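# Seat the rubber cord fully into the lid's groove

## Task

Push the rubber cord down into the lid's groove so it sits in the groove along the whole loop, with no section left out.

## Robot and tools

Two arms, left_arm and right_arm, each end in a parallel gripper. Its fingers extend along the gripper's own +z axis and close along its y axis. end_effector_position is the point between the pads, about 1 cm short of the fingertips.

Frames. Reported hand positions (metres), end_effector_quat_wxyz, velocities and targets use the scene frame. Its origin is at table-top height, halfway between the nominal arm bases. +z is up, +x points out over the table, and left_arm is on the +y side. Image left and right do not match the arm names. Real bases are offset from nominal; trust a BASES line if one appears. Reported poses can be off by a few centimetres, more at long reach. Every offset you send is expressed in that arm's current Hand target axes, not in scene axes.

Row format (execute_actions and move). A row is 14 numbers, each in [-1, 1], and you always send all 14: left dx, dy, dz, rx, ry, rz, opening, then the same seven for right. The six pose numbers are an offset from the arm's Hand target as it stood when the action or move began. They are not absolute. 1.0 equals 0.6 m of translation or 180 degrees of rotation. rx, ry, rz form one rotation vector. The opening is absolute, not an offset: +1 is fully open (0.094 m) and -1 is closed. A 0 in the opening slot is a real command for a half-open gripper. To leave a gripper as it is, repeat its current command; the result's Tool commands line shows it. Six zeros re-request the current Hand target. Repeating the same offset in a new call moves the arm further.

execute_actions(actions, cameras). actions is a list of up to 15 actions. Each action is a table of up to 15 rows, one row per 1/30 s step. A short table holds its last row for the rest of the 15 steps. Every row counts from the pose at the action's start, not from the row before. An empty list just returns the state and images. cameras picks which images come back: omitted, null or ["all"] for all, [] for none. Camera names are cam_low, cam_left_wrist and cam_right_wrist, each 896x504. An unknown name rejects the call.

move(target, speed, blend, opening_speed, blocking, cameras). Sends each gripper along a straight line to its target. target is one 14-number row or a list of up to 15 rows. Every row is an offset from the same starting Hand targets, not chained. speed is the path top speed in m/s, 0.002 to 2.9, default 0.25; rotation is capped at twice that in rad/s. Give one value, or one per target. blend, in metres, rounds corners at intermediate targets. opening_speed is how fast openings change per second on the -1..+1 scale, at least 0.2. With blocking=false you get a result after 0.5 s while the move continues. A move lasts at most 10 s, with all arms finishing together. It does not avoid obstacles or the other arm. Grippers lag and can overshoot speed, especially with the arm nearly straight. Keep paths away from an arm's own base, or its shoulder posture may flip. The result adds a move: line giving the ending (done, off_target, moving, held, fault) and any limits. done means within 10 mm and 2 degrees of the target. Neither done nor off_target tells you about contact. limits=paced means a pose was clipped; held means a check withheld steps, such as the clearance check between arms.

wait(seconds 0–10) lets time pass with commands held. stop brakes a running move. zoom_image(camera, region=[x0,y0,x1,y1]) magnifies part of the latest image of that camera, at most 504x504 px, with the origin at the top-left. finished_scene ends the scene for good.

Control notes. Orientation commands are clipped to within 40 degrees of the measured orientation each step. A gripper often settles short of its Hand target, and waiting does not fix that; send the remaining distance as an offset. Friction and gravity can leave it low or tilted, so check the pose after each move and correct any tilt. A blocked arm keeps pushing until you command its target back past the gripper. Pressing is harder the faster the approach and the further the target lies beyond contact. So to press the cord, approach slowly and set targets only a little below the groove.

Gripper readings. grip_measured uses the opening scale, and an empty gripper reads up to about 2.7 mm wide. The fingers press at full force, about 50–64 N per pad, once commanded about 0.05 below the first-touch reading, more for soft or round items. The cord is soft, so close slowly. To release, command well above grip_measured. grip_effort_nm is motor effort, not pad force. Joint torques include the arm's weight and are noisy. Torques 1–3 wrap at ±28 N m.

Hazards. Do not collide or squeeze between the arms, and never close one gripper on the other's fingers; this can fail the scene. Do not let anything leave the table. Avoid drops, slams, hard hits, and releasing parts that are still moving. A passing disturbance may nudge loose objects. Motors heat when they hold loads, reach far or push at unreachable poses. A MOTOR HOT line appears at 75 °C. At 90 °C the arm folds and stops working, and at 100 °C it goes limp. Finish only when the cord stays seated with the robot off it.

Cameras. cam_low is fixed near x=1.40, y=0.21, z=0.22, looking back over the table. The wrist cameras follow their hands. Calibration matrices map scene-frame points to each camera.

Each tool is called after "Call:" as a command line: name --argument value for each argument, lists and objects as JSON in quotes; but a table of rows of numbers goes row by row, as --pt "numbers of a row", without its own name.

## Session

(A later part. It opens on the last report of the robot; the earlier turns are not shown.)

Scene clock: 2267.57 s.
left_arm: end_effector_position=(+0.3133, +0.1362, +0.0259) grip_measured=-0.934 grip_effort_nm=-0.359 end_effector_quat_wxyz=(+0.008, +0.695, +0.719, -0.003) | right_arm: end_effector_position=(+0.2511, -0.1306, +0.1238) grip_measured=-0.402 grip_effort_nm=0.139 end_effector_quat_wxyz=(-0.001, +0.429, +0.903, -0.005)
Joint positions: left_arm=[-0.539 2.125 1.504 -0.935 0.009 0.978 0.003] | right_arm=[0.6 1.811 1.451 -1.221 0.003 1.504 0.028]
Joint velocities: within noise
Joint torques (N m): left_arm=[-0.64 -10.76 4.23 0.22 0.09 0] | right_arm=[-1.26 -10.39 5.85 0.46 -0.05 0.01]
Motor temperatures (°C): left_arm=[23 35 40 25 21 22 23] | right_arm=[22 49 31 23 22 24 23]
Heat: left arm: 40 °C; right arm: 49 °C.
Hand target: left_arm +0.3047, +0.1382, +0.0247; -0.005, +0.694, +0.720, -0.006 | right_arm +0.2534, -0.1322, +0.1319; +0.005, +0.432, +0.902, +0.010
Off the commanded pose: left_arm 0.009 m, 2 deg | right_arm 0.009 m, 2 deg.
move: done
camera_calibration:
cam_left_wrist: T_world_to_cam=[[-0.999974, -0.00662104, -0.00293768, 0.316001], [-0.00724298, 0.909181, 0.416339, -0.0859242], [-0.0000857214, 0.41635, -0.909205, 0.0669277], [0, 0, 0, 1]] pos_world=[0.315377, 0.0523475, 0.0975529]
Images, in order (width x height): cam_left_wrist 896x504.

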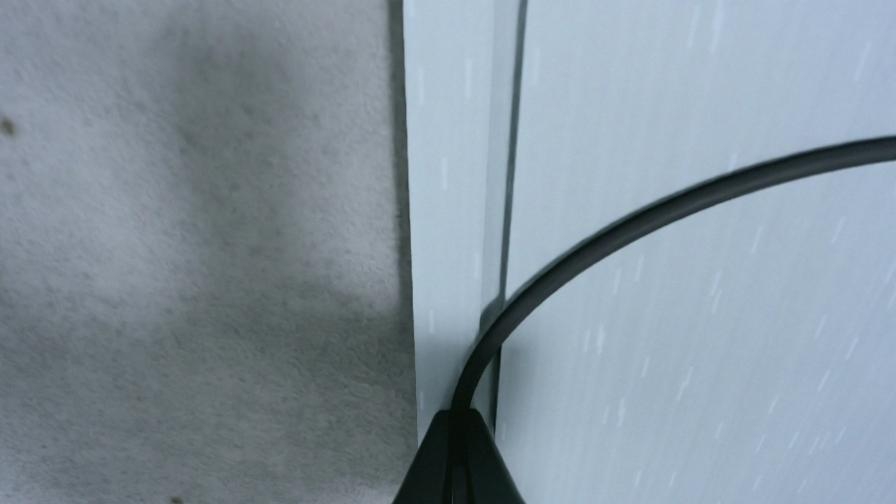

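Call:
move --pt "0 0.000 -0.008 0 0 0.0 -0.94 0 0 0 0 0 0 -0.4" --speed 0.05 --cameras '["cam_left_wrist"]'

Call:
zoom_image --camera "cam_left_wrist" --region '[360, 250, 560, 504]'

Scene clock: 2271.63 s.
left_arm: end_effector_position=(+0.3119, +0.1368, +0.0259) grip_measured=-0.934 grip_effort_nm=-0.354 end_effector_quat_wxyz=(+0.005, +0.695, +0.719, -0.004) | right_arm: end_effector_position=(+0.2511, -0.1306, +0.1238) grip_measured=-0.402 grip_effort_nm=0.144 end_effector_quat_wxyz=(-0.001, +0.429, +0.903, -0.005)
Joint positions: left_arm=[-0.54 2.125 1.504 -0.942 0.009 0.977 0.003] | right_arm=[0.6 1.811 1.451 -1.221 0.003 1.504 0.028]
Joint velocities: within noise
Joint torques (N m): left_arm=[-0.54 -11.26 5.11 0.09 0.05 -0.08] | right_arm=[-1.17 -10.33 5.79 0.47 -0.06 0.03]
Motor temperatures (°C): left_arm=[23 35 40 25 21 22 23] | right_arm=[22 49 31 23 22 24 23]
Heat: left arm: 40 °C; right arm: 49 °C.
Hand target: left_arm +0.3047, +0.1382, +0.0295; -0.005, +0.694, +0.720, -0.006 | right_arm +0.2534, -0.1322, +0.1319; +0.005, +0.432, +0.902, +0.010
Off the commanded pose: left_arm 0.008 m, 1 deg | right_arm 0.009 m, 2 deg.
move: done
camera_calibration:
cam_left_wrist: T_world_to_cam=[[-0.999976, -0.00661725, 0.00223058, 0.314417], [-0.00507186, 0.907804, 0.419365, -0.0869705], [-0.00479997, 0.419343, -0.907815, 0.0677151], [0, 0, 0, 1]] pos_world=[0.314293, 0.0526368, 0.0972438]
Images, in order (width x height): cam_left_wrist 896x504.

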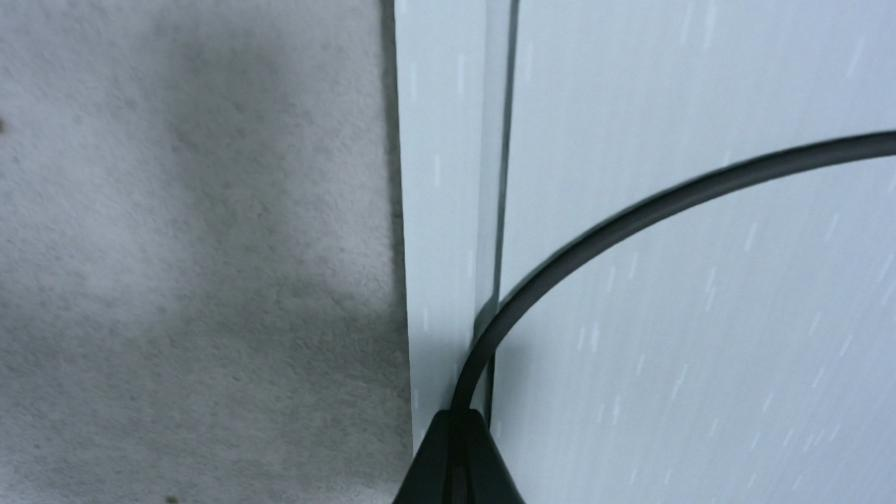

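Scaled by 1.984 from the camera's 896x504 image, which has a finer 1280x720 frame.

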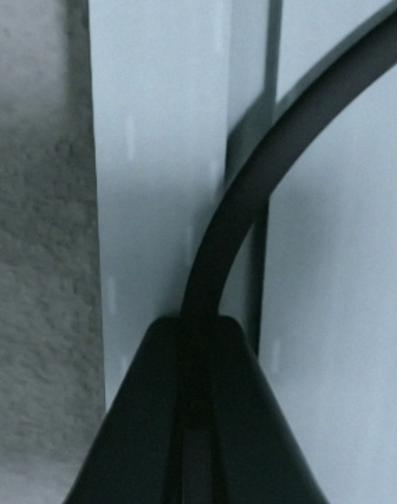

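Continue lifting slightly more.

Call:
move --pt "0 0.002 -0.008 0 0 0.0 -0.94 0 0 0 0 0 0 -0.4" --speed 0.05 --cameras '["cam_left_wrist"]'

Call:
zoom_image --camera "cam_left_wrist" --region '[360, 250, 560, 504]'

Scene clock: 2278.27 s.
left_arm: end_effector_position=(+0.3090, +0.1386, +0.0259) grip_measured=-0.934 grip_effort_nm=-0.359 end_effector_quat_wxyz=(-0.002, +0.695, +0.719, -0.005) | right_arm: end_effector_position=(+0.2511, -0.1306, +0.1238) grip_measured=-0.402 grip_effort_nm=0.144 end_effector_quat_wxyz=(-0.001, +0.429, +0.903, -0.005)
Joint positions: left_arm=[-0.54 2.125 1.504 -0.955 0.009 0.977 0.003] | right_arm=[0.6 1.811 1.451 -1.221 0.003 1.504 0.028]
Joint velocities: within noise
Joint torques (N m): left_arm=[-0.55 -11.64 6.28 0.05 0.09 -0.06] | right_arm=[-1.17 -10.33 5.75 0.47 -0.05 -0.01]
Motor temperatures (°C): left_arm=[23 36 40 25 21 22 23] | right_arm=[22 49 31 23 22 24 23]
Heat: left arm: 40 °C; right arm: 49 °C.
Hand target: left_arm +0.3060, +0.1383, +0.0343; -0.005, +0.694, +0.720, -0.006 | right_arm +0.2534, -0.1322, +0.1319; +0.005, +0.432, +0.902, +0.010
Off the commanded pose: left_arm 0.009 m, 0 deg | right_arm 0.009 m, 2 deg.
move: done
camera_calibration:
cam_left_wrist: T_world_to_cam=[[-0.999882, -0.00665193, 0.0138121, 0.31122], [-0.000135204, 0.90475, 0.425943, -0.0898493], [-0.0153298, 0.425891, -0.904645, 0.0691443], [0, 0, 0, 1]] pos_world=[0.312231, 0.0539134, 0.0965231]
Images, in order (width x height): cam_left_wrist 896x504.

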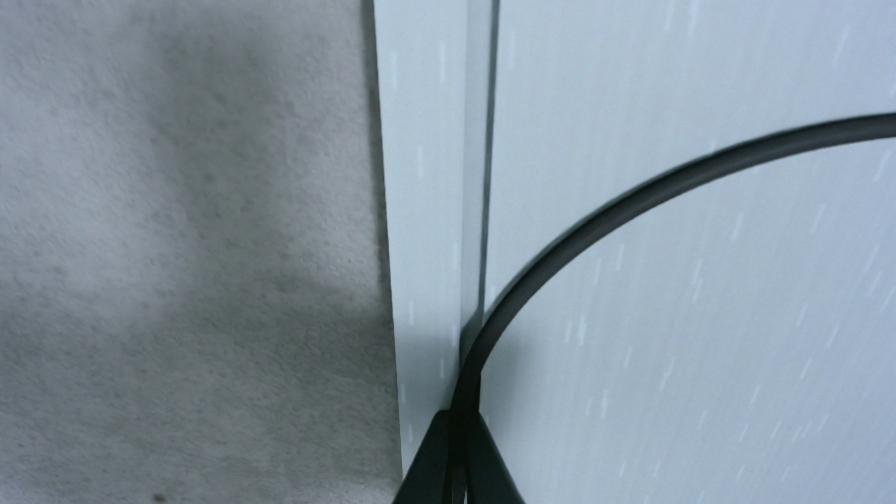

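Scaled by 1.984 from the camera's 896x504 image, which has a finer 1280x720 frame.

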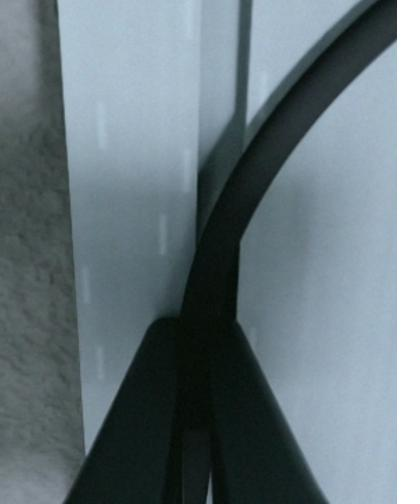

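Call:
move --pt "0 0.000 -0.006 0 0 0.0 -0.94 0 0 0 0 0 0 -0.4" --speed 0.05 --cameras '["cam_left_wrist"]'

Call:
zoom_image --camera "cam_left_wrist" --region '[360, 250, 560, 504]'

Scene clock: 2283.20 s.
left_arm: end_effector_position=(+0.3029, +0.1424, +0.0260) grip_measured=-0.934 grip_effort_nm=-0.359 end_effector_quat_wxyz=(-0.016, +0.695, +0.719, -0.008) | right_arm: end_effector_position=(+0.2511, -0.1306, +0.1238) grip_measured=-0.402 grip_effort_nm=0.144 end_effector_quat_wxyz=(-0.001, +0.429, +0.903, -0.005)
Joint positions: left_arm=[-0.54 2.125 1.504 -0.985 0.009 0.977 0.003] | right_arm=[0.6 1.811 1.451 -1.221 0.003 1.504 0.028]
Joint velocities: within noise
Joint torques (N m): left_arm=[-0.32 -12.07 6.9 0.12 0.1 -0.05] | right_arm=[-1.17 -10.33 5.75 0.46 -0.02 0.01]
Motor temperatures (°C): left_arm=[23 36 41 25 21 22 23] | right_arm=[22 49 31 23 22 24 23]
Heat: left arm: 41 °C; right arm: 49 °C.
Hand target: left_arm +0.3062, +0.1383, +0.0379; -0.005, +0.694, +0.720, -0.006 | right_arm +0.2534, -0.1322, +0.1319; +0.005, +0.432, +0.902, +0.010
Off the commanded pose: left_arm 0.013 m, 1 deg | right_arm 0.009 m, 2 deg.
move: off_target (left_arm)
camera_calibration:
cam_left_wrist: T_world_to_cam=[[-0.999229, -0.00708617, 0.03861, 0.304296], [0.0106272, 0.898011, 0.439846, -0.0960627], [-0.037789, 0.439917, -0.897243, 0.0721909], [0, 0, 0, 1]] pos_world=[0.307811, 0.0566636, 0.0952766]
Images, in order (width x height): cam_left_wrist 896x504.

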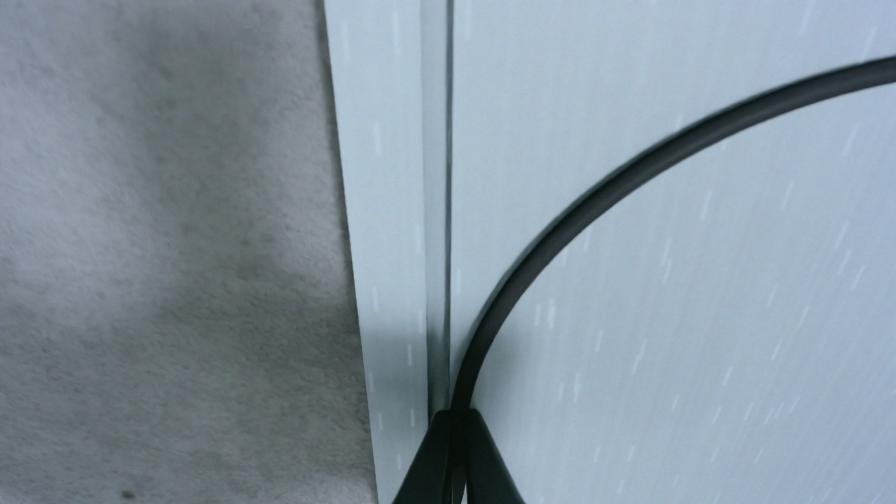

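Scaled by 1.984 from the camera's 896x504 image, which has a finer 1280x720 frame.

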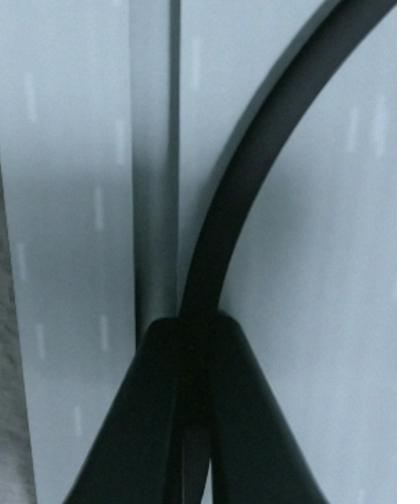

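Call:
move --pt "0 0.002 0.014 0 0 0.0 -0.94 0 0 0 0 0 0 -0.4" --speed 0.05 --cameras '["cam_left_wrist"]'

Call:
zoom_image --camera "cam_left_wrist" --region '[360, 250, 560, 504]'

Scene clock: 2288.63 s.
left_arm: end_effector_position=(+0.3027, +0.1425, +0.0260) grip_measured=-0.934 grip_effort_nm=-0.354 end_effector_quat_wxyz=(-0.016, +0.695, +0.719, -0.008) | right_arm: end_effector_position=(+0.2511, -0.1306, +0.1238) grip_measured=-0.402 grip_effort_nm=0.144 end_effector_quat_wxyz=(-0.001, +0.429, +0.903, -0.005)
Joint positions: left_arm=[-0.54 2.125 1.504 -0.985 0.009 0.977 0.003] | right_arm=[0.6 1.811 1.451 -1.221 0.003 1.504 0.028]
Joint velocities: within noise
Joint torques (N m): left_arm=[-0.31 -10.86 6.01 0.44 0.08 -0.04] | right_arm=[-1.16 -10.28 5.72 0.44 -0.05 0.02]
Motor temperatures (°C): left_arm=[23 37 41 25 21 22 23] | right_arm=[22 49 30 23 22 24 23]
Heat: left arm: 41 °C; right arm: 49 °C.
Hand target: left_arm +0.3072, +0.1383, +0.0295; -0.005, +0.694, +0.720, -0.006 | right_arm +0.2534, -0.1322, +0.1319; +0.005, +0.432, +0.902, +0.010
Off the commanded pose: left_arm 0.007 m, 1 deg | right_arm 0.009 m, 2 deg.
move: done
camera_calibration:
cam_left_wrist: T_world_to_cam=[[-0.999203, -0.00710231, 0.039277, 0.304129], [0.0109232, 0.897817, 0.440234, -0.0962667], [-0.0383902, 0.440312, -0.897024, 0.0722843], [0, 0, 0, 1]] pos_world=[0.307713, 0.0567622, 0.0952753]
Images, in order (width x height): cam_left_wrist 896x504.

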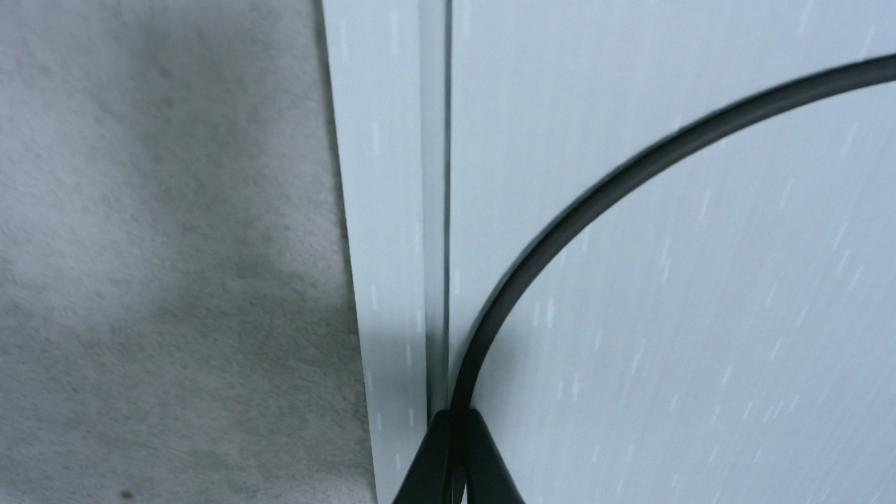

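Scaled by 1.984 from the camera's 896x504 image, which has a finer 1280x720 frame.

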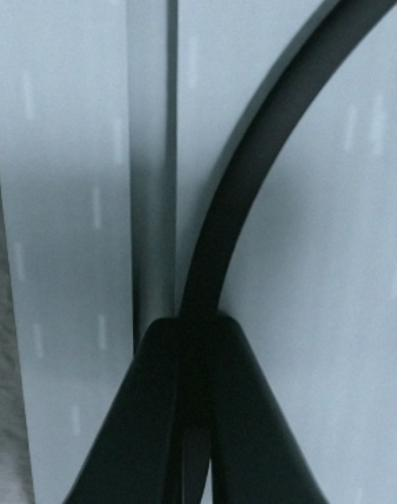

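Call:
move --pt "0 0.003 0.014 0 0 0.0 -0.94 0 0 0 0 0 0 -0.4" --speed 0.05 --cameras '["cam_left_wrist"]'

Call:
zoom_image --camera "cam_left_wrist" --region '[360, 250, 560, 504]'

Scene clock: 2292.43 s.
left_arm: end_effector_position=(+0.3041, +0.1416, +0.0260) grip_measured=-0.934 grip_effort_nm=-0.359 end_effector_quat_wxyz=(-0.013, +0.695, +0.719, -0.008) | right_arm: end_effector_position=(+0.2511, -0.1306, +0.1238) grip_measured=-0.402 grip_effort_nm=0.144 end_effector_quat_wxyz=(-0.001, +0.429, +0.903, -0.005)
Joint positions: left_arm=[-0.54 2.125 1.504 -0.979 0.009 0.977 0.003] | right_arm=[0.6 1.811 1.451 -1.221 0.003 1.504 0.028]
Joint velocities: within noise
Joint torques (N m): left_arm=[-0.18 -8.87 4.96 0.58 0.09 0.03] | right_arm=[-1.2 -10.32 5.81 0.47 -0.04 0.02]
Motor temperatures (°C): left_arm=[23 37 41 25 21 22 23] | right_arm=[22 49 30 23 22 24 23]
Heat: left arm: 41 °C; right arm: 49 °C.
Hand target: left_arm +0.3089, +0.1384, +0.0211; -0.005, +0.694, +0.720, -0.006 | right_arm +0.2534, -0.1322, +0.1319; +0.005, +0.432, +0.902, +0.010
Off the commanded pose: left_arm 0.008 m, 1 deg | right_arm 0.009 m, 2 deg.
move: done
camera_calibration:
cam_left_wrist: T_world_to_cam=[[-0.999406, -0.00690267, 0.0337577, 0.305676], [0.00855468, 0.899344, 0.437158, -0.0949024], [-0.0333774, 0.437188, -0.898751, 0.0715632], [0, 0, 0, 1]] pos_world=[0.308695, 0.0561733, 0.0954859]
Images, in order (width x height): cam_left_wrist 896x504.

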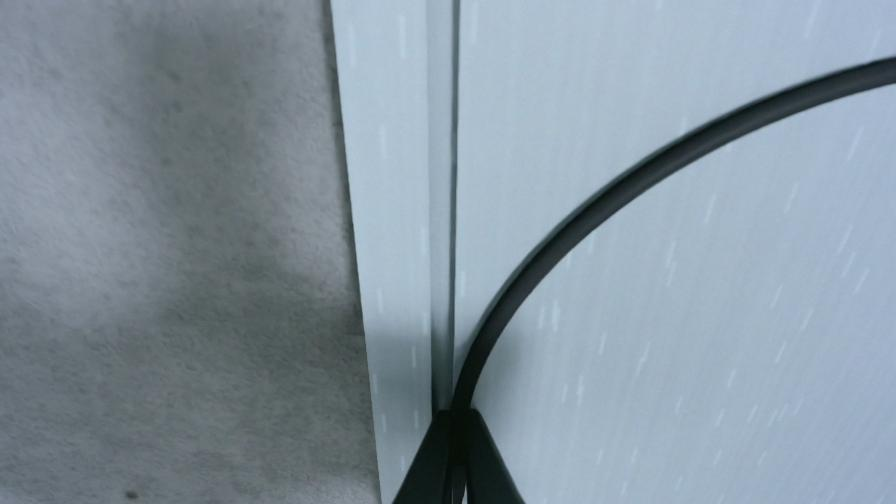

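Scaled by 1.984 from the camera's 896x504 image, which has a finer 1280x720 frame.

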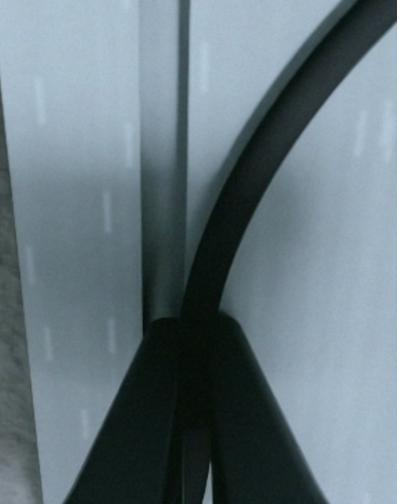

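Call:
move --pt "0 0.000 0.012 0 0 0.0 -0.94 0 0 0 0 0 0 -0.4" --speed 0.05 --cameras '["cam_left_wrist"]'

Call:
zoom_image --camera "cam_left_wrist" --region '[360, 250, 560, 504]'

Scene clock: 2295.77 s.
left_arm: end_effector_position=(+0.3061, +0.1404, +0.0259) grip_measured=-0.934 grip_effort_nm=-0.354 end_effector_quat_wxyz=(-0.009, +0.695, +0.719, -0.007) | right_arm: end_effector_position=(+0.2511, -0.1306, +0.1238) grip_measured=-0.402 grip_effort_nm=0.139 end_effector_quat_wxyz=(-0.001, +0.429, +0.903, -0.005)
Joint positions: left_arm=[-0.54 2.125 1.504 -0.969 0.009 0.977 0.003] | right_arm=[0.6 1.811 1.451 -1.221 0.003 1.504 0.028]
Joint velocities: within noise
Joint torques (N m): left_arm=[-0.01 -8.14 3.96 0.82 0.11 0.02] | right_arm=[-1.17 -10.39 5.78 0.47 -0.04 0.03]
Motor temperatures (°C): left_arm=[23 37 41 25 21 22 23] | right_arm=[22 49 30 23 22 24 23]
Heat: left arm: 41 °C; right arm: 49 °C.
Hand target: left_arm +0.3088, +0.1383, +0.0139; -0.005, +0.694, +0.720, -0.006 | right_arm +0.2534, -0.1322, +0.1319; +0.005, +0.432, +0.902, +0.010
Off the commanded pose: left_arm 0.013 m, 0 deg | right_arm 0.009 m, 2 deg.
move: off_target (left_arm)
camera_calibration:
cam_left_wrist: T_world_to_cam=[[-0.999645, -0.00681392, 0.0257459, 0.307967], [0.00499943, 0.901519, 0.432711, -0.0928925], [-0.0261588, 0.432687, -0.901165, 0.0706134], [0, 0, 0, 1]] pos_world=[0.310169, 0.0552893, 0.095901]
Images, in order (width x height): cam_left_wrist 896x504.

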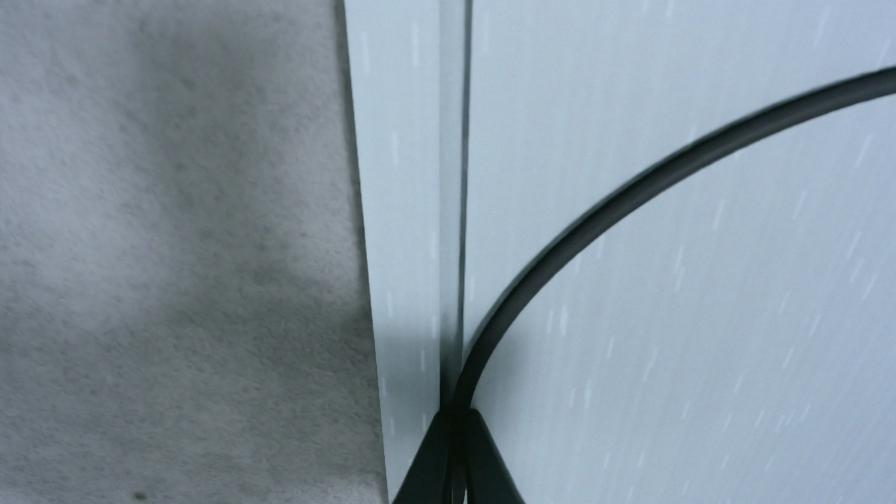

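Scaled by 1.984 from the camera's 896x504 image, which has a finer 1280x720 frame.

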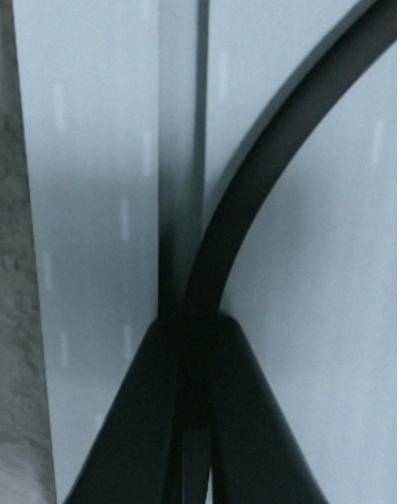

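Call:
move --pt "0 0.006 0.006 0 0 0.0 -0.94 0 0 0 0 0 0 -0.4" --speed 0.05 --cameras '["cam_left_wrist"]'

Call:
zoom_image --camera "cam_left_wrist" --region '[360, 250, 560, 504]'

Scene clock: 2299.63 s.
left_arm: end_effector_position=(+0.3059, +0.1405, +0.0251) grip_measured=-0.934 grip_effort_nm=-0.359 end_effector_quat_wxyz=(-0.010, +0.695, +0.719, -0.007) | right_arm: end_effector_position=(+0.2511, -0.1306, +0.1238) grip_measured=-0.402 grip_effort_nm=0.139 end_effector_quat_wxyz=(-0.001, +0.429, +0.903, -0.005)
Joint positions: left_arm=[-0.54 2.128 1.504 -0.969 0.009 0.977 0.003] | right_arm=[0.6 1.811 1.451 -1.221 0.003 1.504 0.028]
Joint velocities: within noise
Joint torques (N m): left_arm=[0.4 -6.84 4.56 0.92 0.06 0.14] | right_arm=[-1.18 -10.36 5.78 0.45 -0.02 0.04]
Motor temperatures (°C): left_arm=[23 36 41 25 21 22 23] | right_arm=[22 49 30 23 22 24 23]
Heat: left arm: 41 °C; right arm: 49 °C.
Hand target: left_arm +0.3123, +0.1385, +0.0101; -0.005, +0.694, +0.720, -0.006 | right_arm +0.2534, -0.1322, +0.1319; +0.005, +0.432, +0.902, +0.010
Off the commanded pose: left_arm 0.016 m, 1 deg | right_arm 0.009 m, 2 deg.
move: off_target (left_arm)
camera_calibration:
cam_left_wrist: T_world_to_cam=[[-0.999594, -0.00678335, 0.0276587, 0.307697], [0.00588839, 0.901, 0.43378, -0.0928459], [-0.027863, 0.433767, -0.900594, 0.0702128], [0, 0, 0, 1]] pos_world=[0.310075, 0.0552854, 0.0949974]
Images, in order (width x height): cam_left_wrist 896x504.

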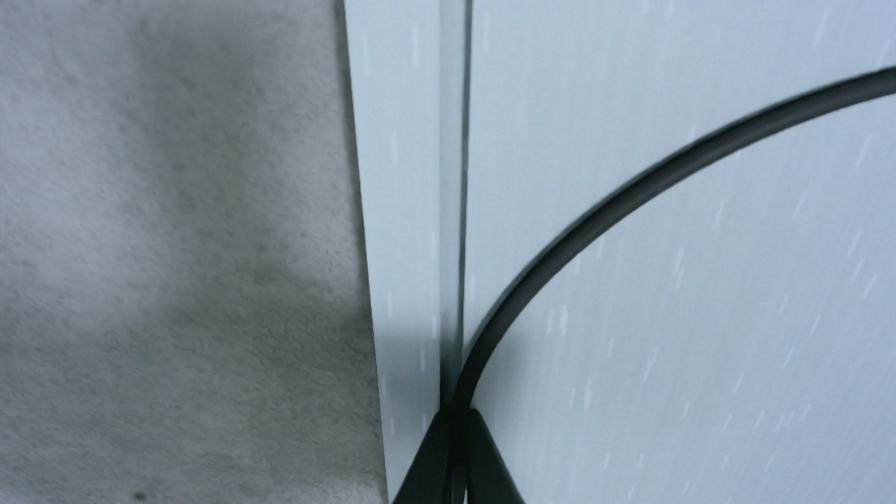

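Scaled by 1.984 from the camera's 896x504 image, which has a finer 1280x720 frame.

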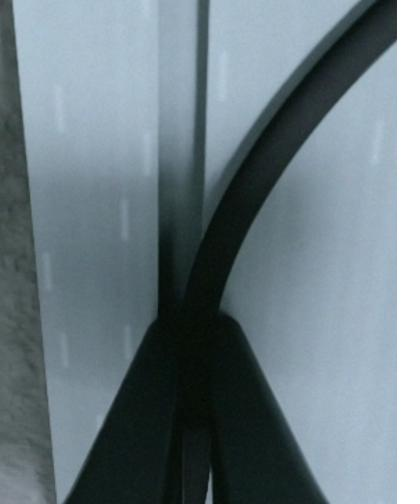

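Call:
move --pt "0 0.006 -0.01 0 0 0.0 -0.94 0 0 0 0 0 0 -0.4" --pt "0 0.002 0.0 0 0 0.0 -0.94 0 0 0 0 0 0 -0.4" --speed 0.05 --cameras '["cam_left_wrist"]'

Call:
zoom_image --camera "cam_left_wrist" --region '[360, 250, 560, 504]'

Scene clock: 2304.57 s.
left_arm: end_effector_position=(+0.3064, +0.1418, +0.0250) grip_measured=-0.934 grip_effort_nm=-0.359 end_effector_quat_wxyz=(-0.011, +0.693, +0.720, -0.007) | right_arm: end_effector_position=(+0.2511, -0.1306, +0.1238) grip_measured=-0.402 grip_effort_nm=0.144 end_effector_quat_wxyz=(-0.001, +0.429, +0.903, -0.005)
Joint positions: left_arm=[-0.536 2.129 1.506 -0.972 0.009 0.977 0.003] | right_arm=[0.6 1.811 1.451 -1.221 0.003 1.504 0.028]
Joint velocities: within noise
Joint torques (N m): left_arm=[0.32 -6.75 4.89 0.91 0.11 0.11] | right_arm=[-1.11 -10.33 5.78 0.45 -0.03 0.01]
Motor temperatures (°C): left_arm=[23 36 40 25 21 22 23] | right_arm=[22 49 30 23 22 24 23]
Heat: left arm: 40 °C; right arm: 49 °C.
Hand target: left_arm +0.3134, +0.1386, +0.0100; -0.006, +0.694, +0.720, -0.006 | right_arm +0.2534, -0.1322, +0.1319; +0.005, +0.432, +0.902, +0.010
Off the commanded pose: left_arm 0.017 m, 1 deg | right_arm 0.009 m, 2 deg.
move: off_target (left_arm)
camera_calibration:
cam_left_wrist: T_world_to_cam=[[-0.999508, -0.0102441, 0.0296444, 0.308604], [0.00366782, 0.900497, 0.434846, -0.093225], [-0.0311493, 0.434741, -0.900017, 0.0704472], [0, 0, 0, 1]] pos_world=[0.310988, 0.0564839, 0.0947938]
Images, in order (width x height): cam_left_wrist 896x504.

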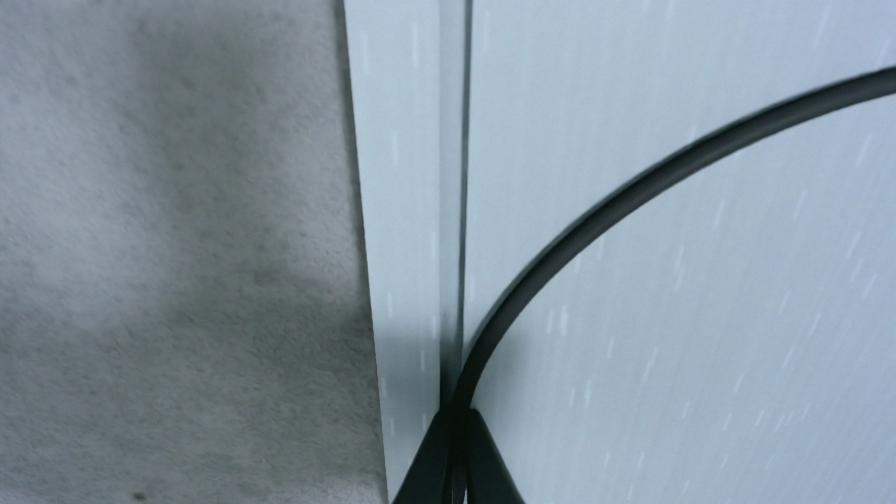

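Scaled by 1.984 from the camera's 896x504 image, which has a finer 1280x720 frame.

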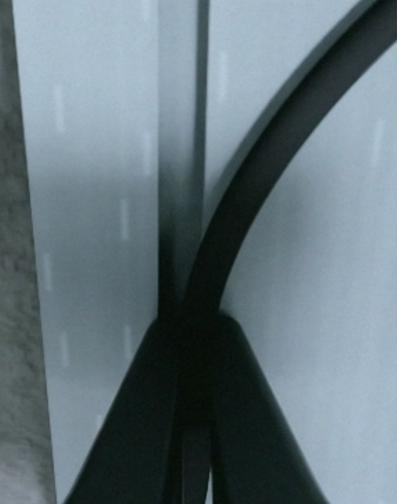

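Call:
move --pt "0 -0.006 0 0 0 0 -0.94 0 0 0 0 0 0 -0.4" --pt "0 -0.006 0 0 0 0 -0.7 0 0 0 0 0 0 -0.4" --pt "0 0 -0.035 0 0 0 -0.7 0 0 0 0 0 0 -0.4" --pt "0 0 -0.035 0 0 0 -1 0 0 0 0 0 0 -0.4" --speed 0.06 --cameras '["cam_left_wrist"]'

Call:
zoom_image --camera "cam_left_wrist" --region '[360, 250, 560, 504]'

Scene clock: 2311.27 s.
left_arm: end_effector_position=(+0.3062, +0.1415, +0.0281) grip_measured=-0.987 grip_effort_nm=-0.730 end_effector_quat_wxyz=(-0.013, +0.694, +0.720, -0.008) | right_arm: end_effector_position=(+0.2511, -0.1306, +0.1238) grip_measured=-0.402 grip_effort_nm=0.144 end_effector_quat_wxyz=(-0.001, +0.429, +0.903, -0.005)
Joint positions: left_arm=[-0.537 2.129 1.52 -0.991 0.01 0.977 0.001] | right_arm=[0.6 1.811 1.451 -1.221 0.003 1.504 0.028]
Joint velocities: within noise
Joint torques (N m): left_arm=[0.47 -9.4 7.36 0.33 0.09 0.05] | right_arm=[-1.14 -10.35 5.85 0.45 -0.06 0.01]
Motor temperatures (°C): left_arm=[23 36 40 26 21 22 23] | right_arm=[22 49 30 23 22 24 23]
Heat: left arm: 40 °C; right arm: 49 °C.
Hand target: left_arm +0.3138, +0.1385, +0.0311; -0.005, +0.694, +0.720, -0.006 | right_arm +0.2534, -0.1322, +0.1319; +0.005, +0.432, +0.902, +0.010
Off the commanded pose: left_arm 0.009 m, 1 deg | right_arm 0.009 m, 2 deg.
move: done; target 2's new opening was sent with left_arm's hand 0.016 m and 1 deg from that target
camera_calibration:
cam_left_wrist: T_world_to_cam=[[-0.999365, -0.00962395, 0.034309, 0.307993], [0.00634529, 0.899385, 0.437112, -0.0951063], [-0.0350638, 0.437052, -0.898752, 0.0741922], [0, 0, 0, 1]] pos_world=[0.311002, 0.0560753, 0.0976856]
Images, in order (width x height): cam_left_wrist 896x504.

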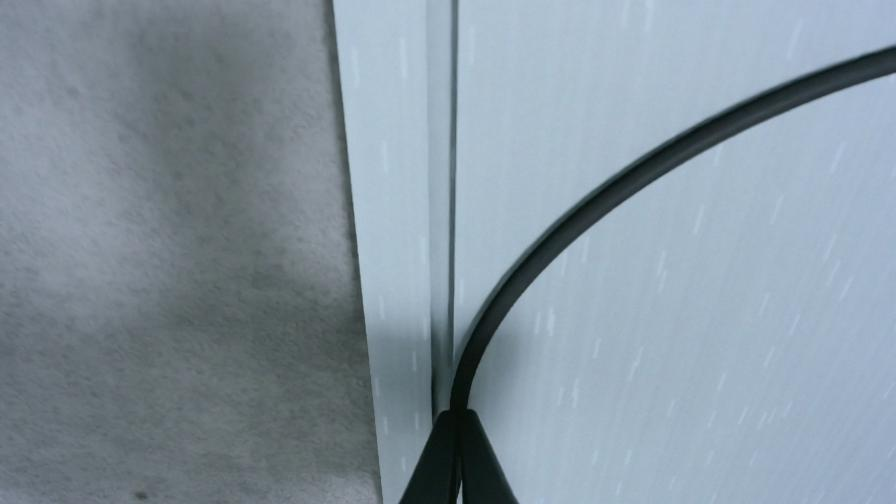

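Scaled by 1.984 from the camera's 896x504 image, which has a finer 1280x720 frame.

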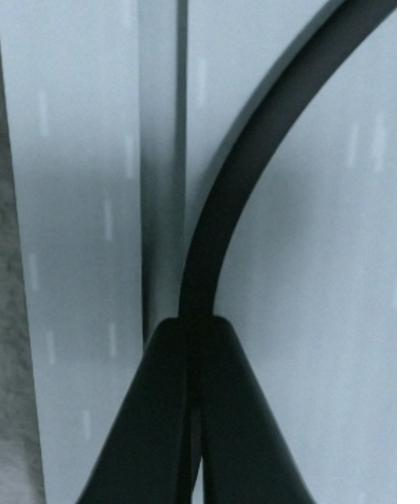

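Call:
move --pt "0 0 0 0 0 0 -0.5 0 0 0 0 0 0 -0.4" --pt "0.03 -0.002 -0.03 0 0 0 -0.5 0 0 0 0 0 0 -0.4" --speed 0.08 --cameras '["cam_left_wrist"]'

Call:
zoom_image --camera "cam_left_wrist" --region '[360, 250, 560, 504]'

Scene clock: 2317.13 s.
left_arm: end_effector_position=(+0.3079, +0.1575, +0.0315) grip_measured=-0.502 grip_effort_nm=0.076 end_effector_quat_wxyz=(-0.024, +0.690, +0.723, -0.011) | right_arm: end_effector_position=(+0.2511, -0.1306, +0.1238) grip_measured=-0.402 grip_effort_nm=0.144 end_effector_quat_wxyz=(-0.001, +0.429, +0.903, -0.005)
Joint positions: left_arm=[-0.499 2.121 1.52 -1.022 0.01 1.007 0.023] | right_arm=[0.6 1.811 1.451 -1.221 0.003 1.504 0.028]
Joint velocities: within noise
Joint torques (N m): left_arm=[0.23 -14.3 5.68 0.17 0.05 0.21] | right_arm=[-1.11 -10.32 5.78 0.46 -0.03 0.02]
Motor temperatures (°C): left_arm=[23 36 40 26 21 22 23] | right_arm=[22 49 30 23 22 24 23]
Heat: left arm: 40 °C; right arm: 49 °C.
Hand target: left_arm +0.3122, +0.1565, +0.0492; -0.005, +0.694, +0.720, -0.006 | right_arm +0.2534, -0.1322, +0.1319; +0.005, +0.432, +0.902, +0.010
Off the commanded pose: left_arm 0.018 m, 2 deg | right_arm 0.009 m, 2 deg.
move: off_target (left_arm)
camera_calibration:
cam_left_wrist: T_world_to_cam=[[-0.998356, -0.0188529, 0.0541355, 0.310293], [0.00730708, 0.894815, 0.446378, -0.110805], [-0.0568567, 0.44604, -0.893205, 0.0754445], [0, 0, 0, 1]] pos_world=[0.314882, 0.0713486, 0.10005]
Images, in order (width x height): cam_left_wrist 896x504.

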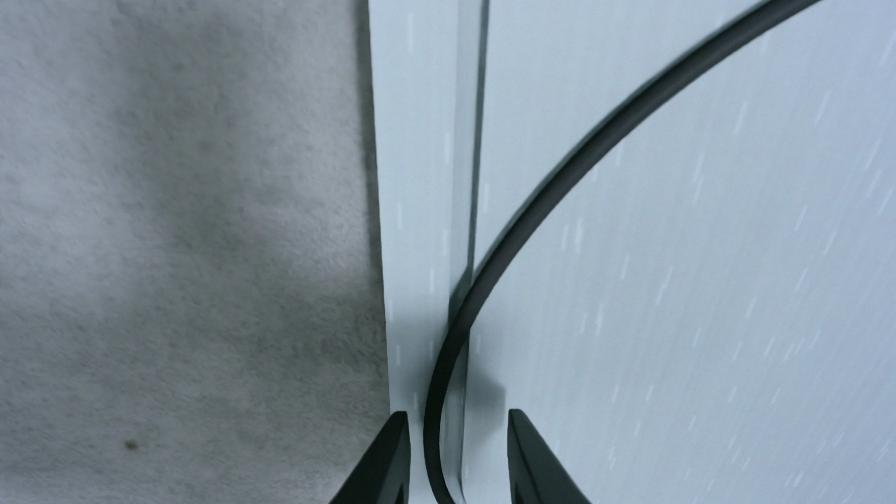

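Scaled by 1.984 from the camera's 896x504 image, which has a finer 1280x720 frame.

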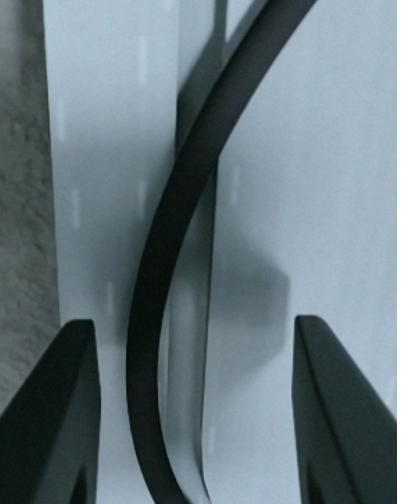

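Call:
move --pt "0 -0.006 0.053 0 0 0 -0.5 0 0 0 0 0 0 -0.4" --speed 0.08 --cameras '["cam_left_wrist"]'

Call:
zoom_image --camera "cam_left_wrist" --region '[360, 250, 560, 504]'

Scene clock: 2322.17 s.
left_arm: end_effector_position=(+0.3065, +0.1583, +0.0249) grip_measured=-0.502 grip_effort_nm=0.076 end_effector_quat_wxyz=(-0.015, +0.691, +0.723, -0.009) | right_arm: end_effector_position=(+0.2511, -0.1306, +0.1238) grip_measured=-0.402 grip_effort_nm=0.139 end_effector_quat_wxyz=(-0.001, +0.429, +0.903, -0.005)
Joint positions: left_arm=[-0.499 2.108 1.472 -0.969 0.01 1.007 0.023] | right_arm=[0.6 1.811 1.451 -1.221 0.003 1.504 0.028]
Joint velocities: within noise
Joint torques (N m): left_arm=[-0.31 -9.77 3.02 0.86 0.05 0.09] | right_arm=[-1.21 -10.3 5.72 0.45 -0.04 0.01]
Motor temperatures (°C): left_arm=[23 38 40 25 21 22 23] | right_arm=[22 49 30 23 22 24 23]
Heat: left arm: 40 °C; right arm: 49 °C.
Hand target: left_arm +0.3081, +0.1564, +0.0174; -0.005, +0.694, +0.720, -0.006 | right_arm +0.2534, -0.1322, +0.1319; +0.005, +0.432, +0.902, +0.010
Off the commanded pose: left_arm 0.008 m, 1 deg | right_arm 0.009 m, 2 deg.
move: done
camera_calibration:
cam_left_wrist: T_world_to_cam=[[-0.999103, -0.0176541, 0.0384843, 0.309705], [0.00100046, 0.89883, 0.438297, -0.107183], [-0.0423286, 0.437942, -0.898006, 0.0660586], [0, 0, 0, 1]] pos_world=[0.312331, 0.0728768, 0.0943801]
Images, in order (width x height): cam_left_wrist 896x504.

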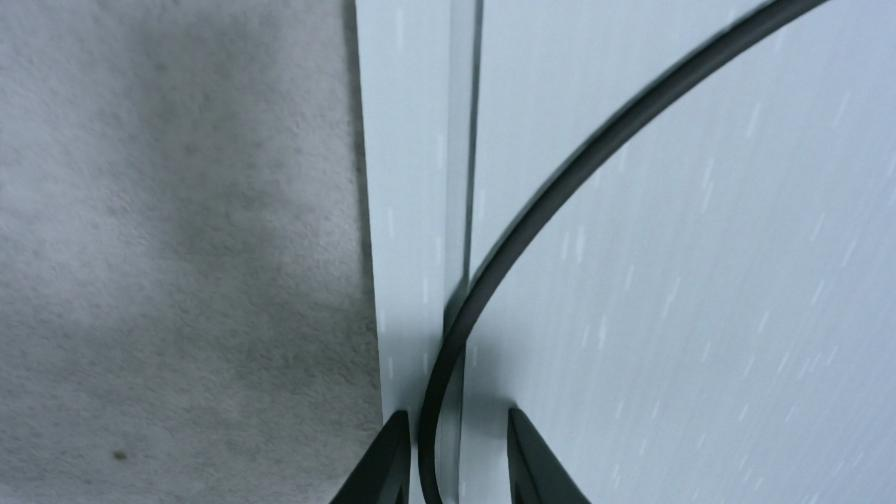

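Scaled by 1.984 from the camera's 896x504 image, which has a finer 1280x720 frame.

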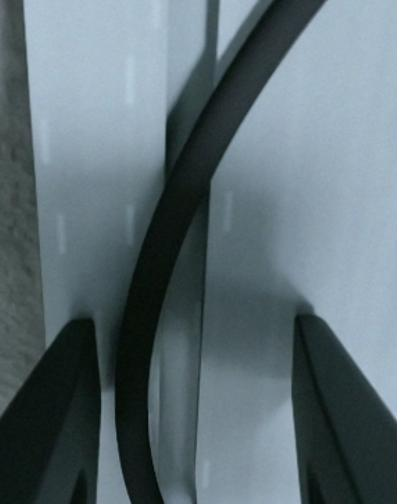

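Call:
move --pt "0 0 0.003 0 0 0 -0.94 0 0 0 0 0 0 -0.4" --speed 0.08 --opening_speed 0.6 --cameras '["cam_left_wrist"]'

Call:
zoom_image --camera "cam_left_wrist" --region '[360, 250, 560, 504]'

Scene clock: 2327.70 s.
left_arm: end_effector_position=(+0.3141, +0.1580, +0.0246) grip_measured=-0.934 grip_effort_nm=-0.364 end_effector_quat_wxyz=(-0.004, +0.691, +0.723, +0.005) | right_arm: end_effector_position=(+0.2511, -0.1306, +0.1238) grip_measured=-0.402 grip_effort_nm=0.139 end_effector_quat_wxyz=(-0.001, +0.429, +0.903, -0.005)
Joint positions: left_arm=[-0.499 2.107 1.47 -0.939 -0.011 1.007 0.003] | right_arm=[0.6 1.811 1.451 -1.221 0.003 1.504 0.028]
Joint velocities: within noise
Joint torques (N m): left_arm=[-0.28 -9.73 2.7 0.72 0.25 0.11] | right_arm=[-1.2 -10.37 5.78 0.46 -0.02 0.03]
Motor temperatures (°C): left_arm=[23 38 40 26 21 22 23] | right_arm=[22 49 30 23 22 24 23]
Heat: left arm: 40 °C; right arm: 49 °C.
Hand target: left_arm +0.3081, +0.1563, +0.0157; -0.005, +0.694, +0.720, -0.006 | right_arm +0.2534, -0.1322, +0.1319; +0.005, +0.432, +0.902, +0.010
Off the commanded pose: left_arm 0.011 m, 1 deg | right_arm 0.009 m, 2 deg.
move: off_target (left_arm)
camera_calibration:
cam_left_wrist: T_world_to_cam=[[-0.999844, -0.0173572, 0.00332481, 0.318411], [-0.0141079, 0.897217, 0.441364, -0.101756], [-0.0106439, 0.441248, -0.897322, 0.0556587], [0, 0, 0, 1]] pos_world=[0.317518, 0.0722648, 0.0937967]
Images, in order (width x height): cam_left_wrist 896x504.

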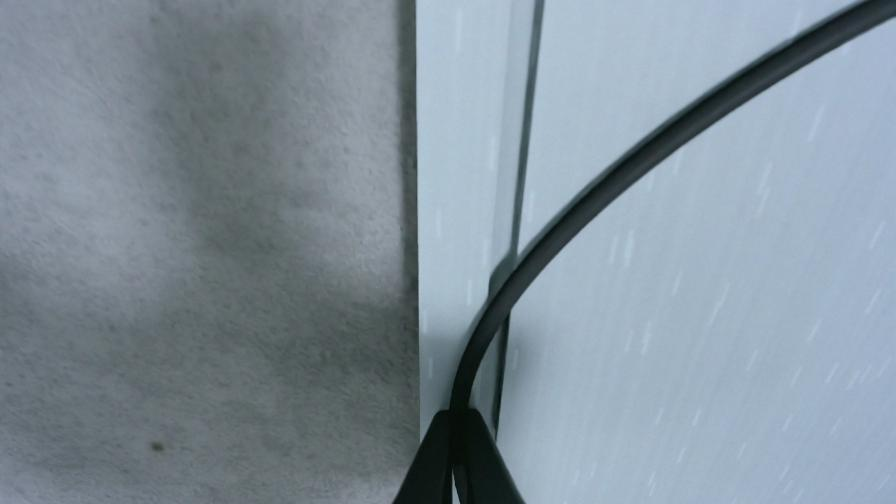

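Scaled by 1.984 from the camera's 896x504 image, which has a finer 1280x720 frame.

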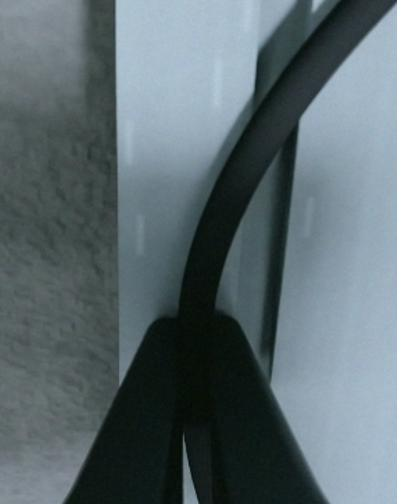

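Call:
move --pt "0 -0.01 -0.02 0 0 0 -0.94 0 0 0 0 0 0 -0.4" --speed 0.08 --cameras '["cam_left_wrist"]'

Call:
zoom_image --camera "cam_left_wrist" --region '[360, 250, 560, 504]'

Scene clock: 2332.27 s.
left_arm: end_effector_position=(+0.3137, +0.1583, +0.0252) grip_measured=-0.934 grip_effort_nm=-0.339 end_effector_quat_wxyz=(-0.001, +0.691, +0.723, +0.005) | right_arm: end_effector_position=(+0.2511, -0.1306, +0.1238) grip_measured=-0.402 grip_effort_nm=0.144 end_effector_quat_wxyz=(-0.001, +0.429, +0.903, -0.005)
Joint positions: left_arm=[-0.499 2.099 1.46 -0.931 -0.011 1.007 0.003] | right_arm=[0.6 1.811 1.451 -1.221 0.003 1.504 0.028]
Joint velocities: within noise
Joint torques (N m): left_arm=[-0.76 -11.9 3.14 0.31 0.37 0.06] | right_arm=[-1.2 -10.32 5.75 0.47 -0.05 0.02]
Motor temperatures (°C): left_arm=[23 37 39 26 21 22 23] | right_arm=[22 49 30 23 22 24 23]
Heat: left arm: 39 °C; right arm: 49 °C.
Hand target: left_arm +0.3022, +0.1562, +0.0276; -0.006, +0.694, +0.720, -0.006 | right_arm +0.2534, -0.1322, +0.1319; +0.005, +0.432, +0.902, +0.010
Off the commanded pose: left_arm 0.012 m, 1 deg | right_arm 0.009 m, 2 deg.
move: off_target (left_arm)
camera_calibration:
cam_left_wrist: T_world_to_cam=[[-0.999848, -0.01732, -0.00185474, 0.318088], [-0.0163787, 0.898542, 0.438581, -0.10165], [-0.00592965, 0.438545, -0.89869, 0.0551179], [0, 0, 0, 1]] pos_world=[0.316701, 0.0726745, 0.0947057]
Images, in order (width x height): cam_left_wrist 896x504.

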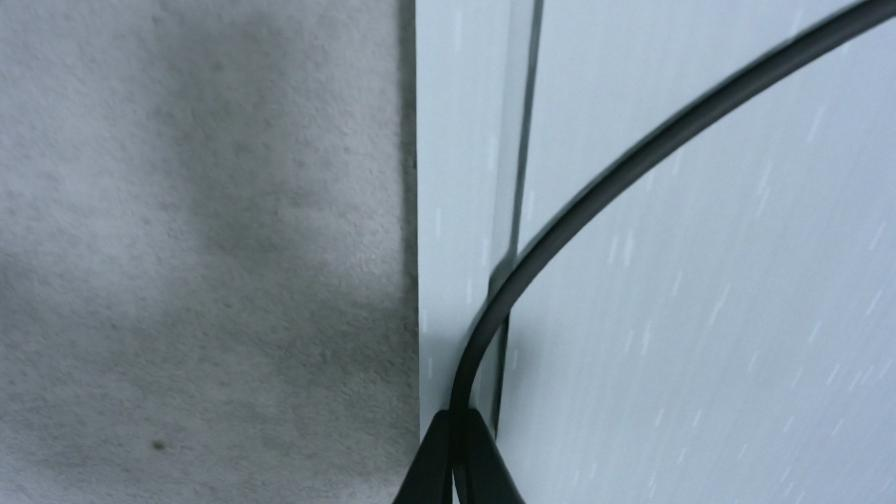

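Scaled by 1.984 from the camera's 896x504 image, which has a finer 1280x720 frame.

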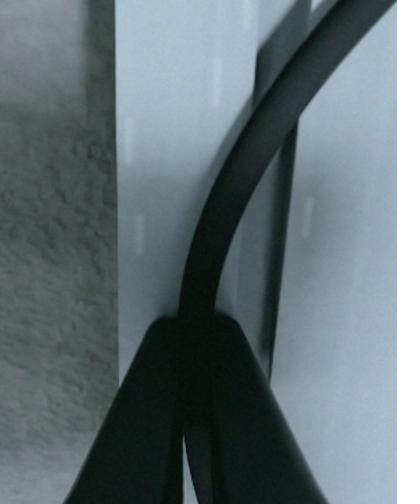

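Call:
move --pt "0 0.0 -0.012 0 0 0 -0.94 0 0 0 0 0 0 -0.4" --speed 0.08 --cameras '["cam_left_wrist"]'

Call:
zoom_image --camera "cam_left_wrist" --region '[360, 250, 560, 504]'

Scene clock: 2338.67 s.
left_arm: end_effector_position=(+0.3132, +0.1581, +0.0255) grip_measured=-0.934 grip_effort_nm=-0.344 end_effector_quat_wxyz=(-0.002, +0.691, +0.723, +0.005) | right_arm: end_effector_position=(+0.2511, -0.1306, +0.1238) grip_measured=-0.402 grip_effort_nm=0.144 end_effector_quat_wxyz=(-0.001, +0.429, +0.903, -0.005)
Joint positions: left_arm=[-0.5 2.099 1.46 -0.933 -0.011 1.007 0.003] | right_arm=[0.6 1.811 1.451 -1.221 0.003 1.504 0.028]
Joint velocities: within noise
Joint torques (N m): left_arm=[-0.77 -13.18 4.45 0.04 0.33 0.02] | right_arm=[-1.21 -10.33 5.81 0.46 -0.02 0.01]
Motor temperatures (°C): left_arm=[23 39 39 25 21 22 23] | right_arm=[22 49 30 23 22 24 23]
Heat: left arm: 39 °C; right arm: 49 °C.
Hand target: left_arm +0.3024, +0.1562, +0.0349; -0.005, +0.694, +0.720, -0.006 | right_arm +0.2534, -0.1322, +0.1319; +0.005, +0.432, +0.902, +0.010
Off the commanded pose: left_arm 0.014 m, 1 deg | right_arm 0.009 m, 2 deg.
move: off_target (left_arm)
camera_calibration:
cam_left_wrist: T_world_to_cam=[[-0.999868, -0.0162427, -0.000884571, 0.317422], [-0.0149812, 0.898299, 0.439129, -0.102083], [-0.00633804, 0.439084, -0.898424, 0.0555366], [0, 0, 0, 1]] pos_world=[0.316202, 0.0724719, 0.0950039]
Images, in order (width x height): cam_left_wrist 896x504.

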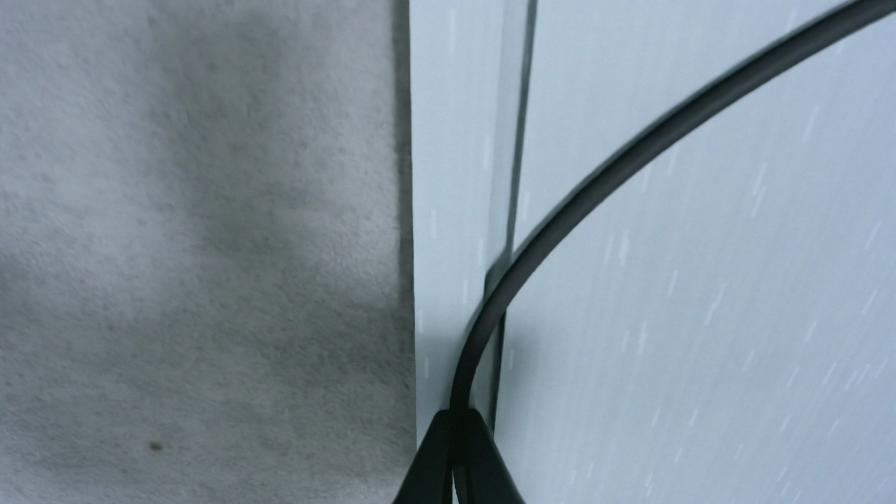

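Scaled by 1.984 from the camera's 896x504 image, which has a finer 1280x720 frame.

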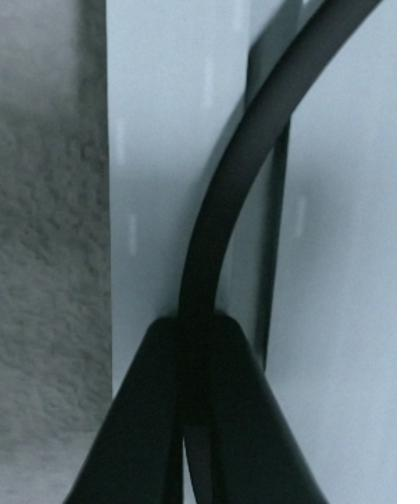

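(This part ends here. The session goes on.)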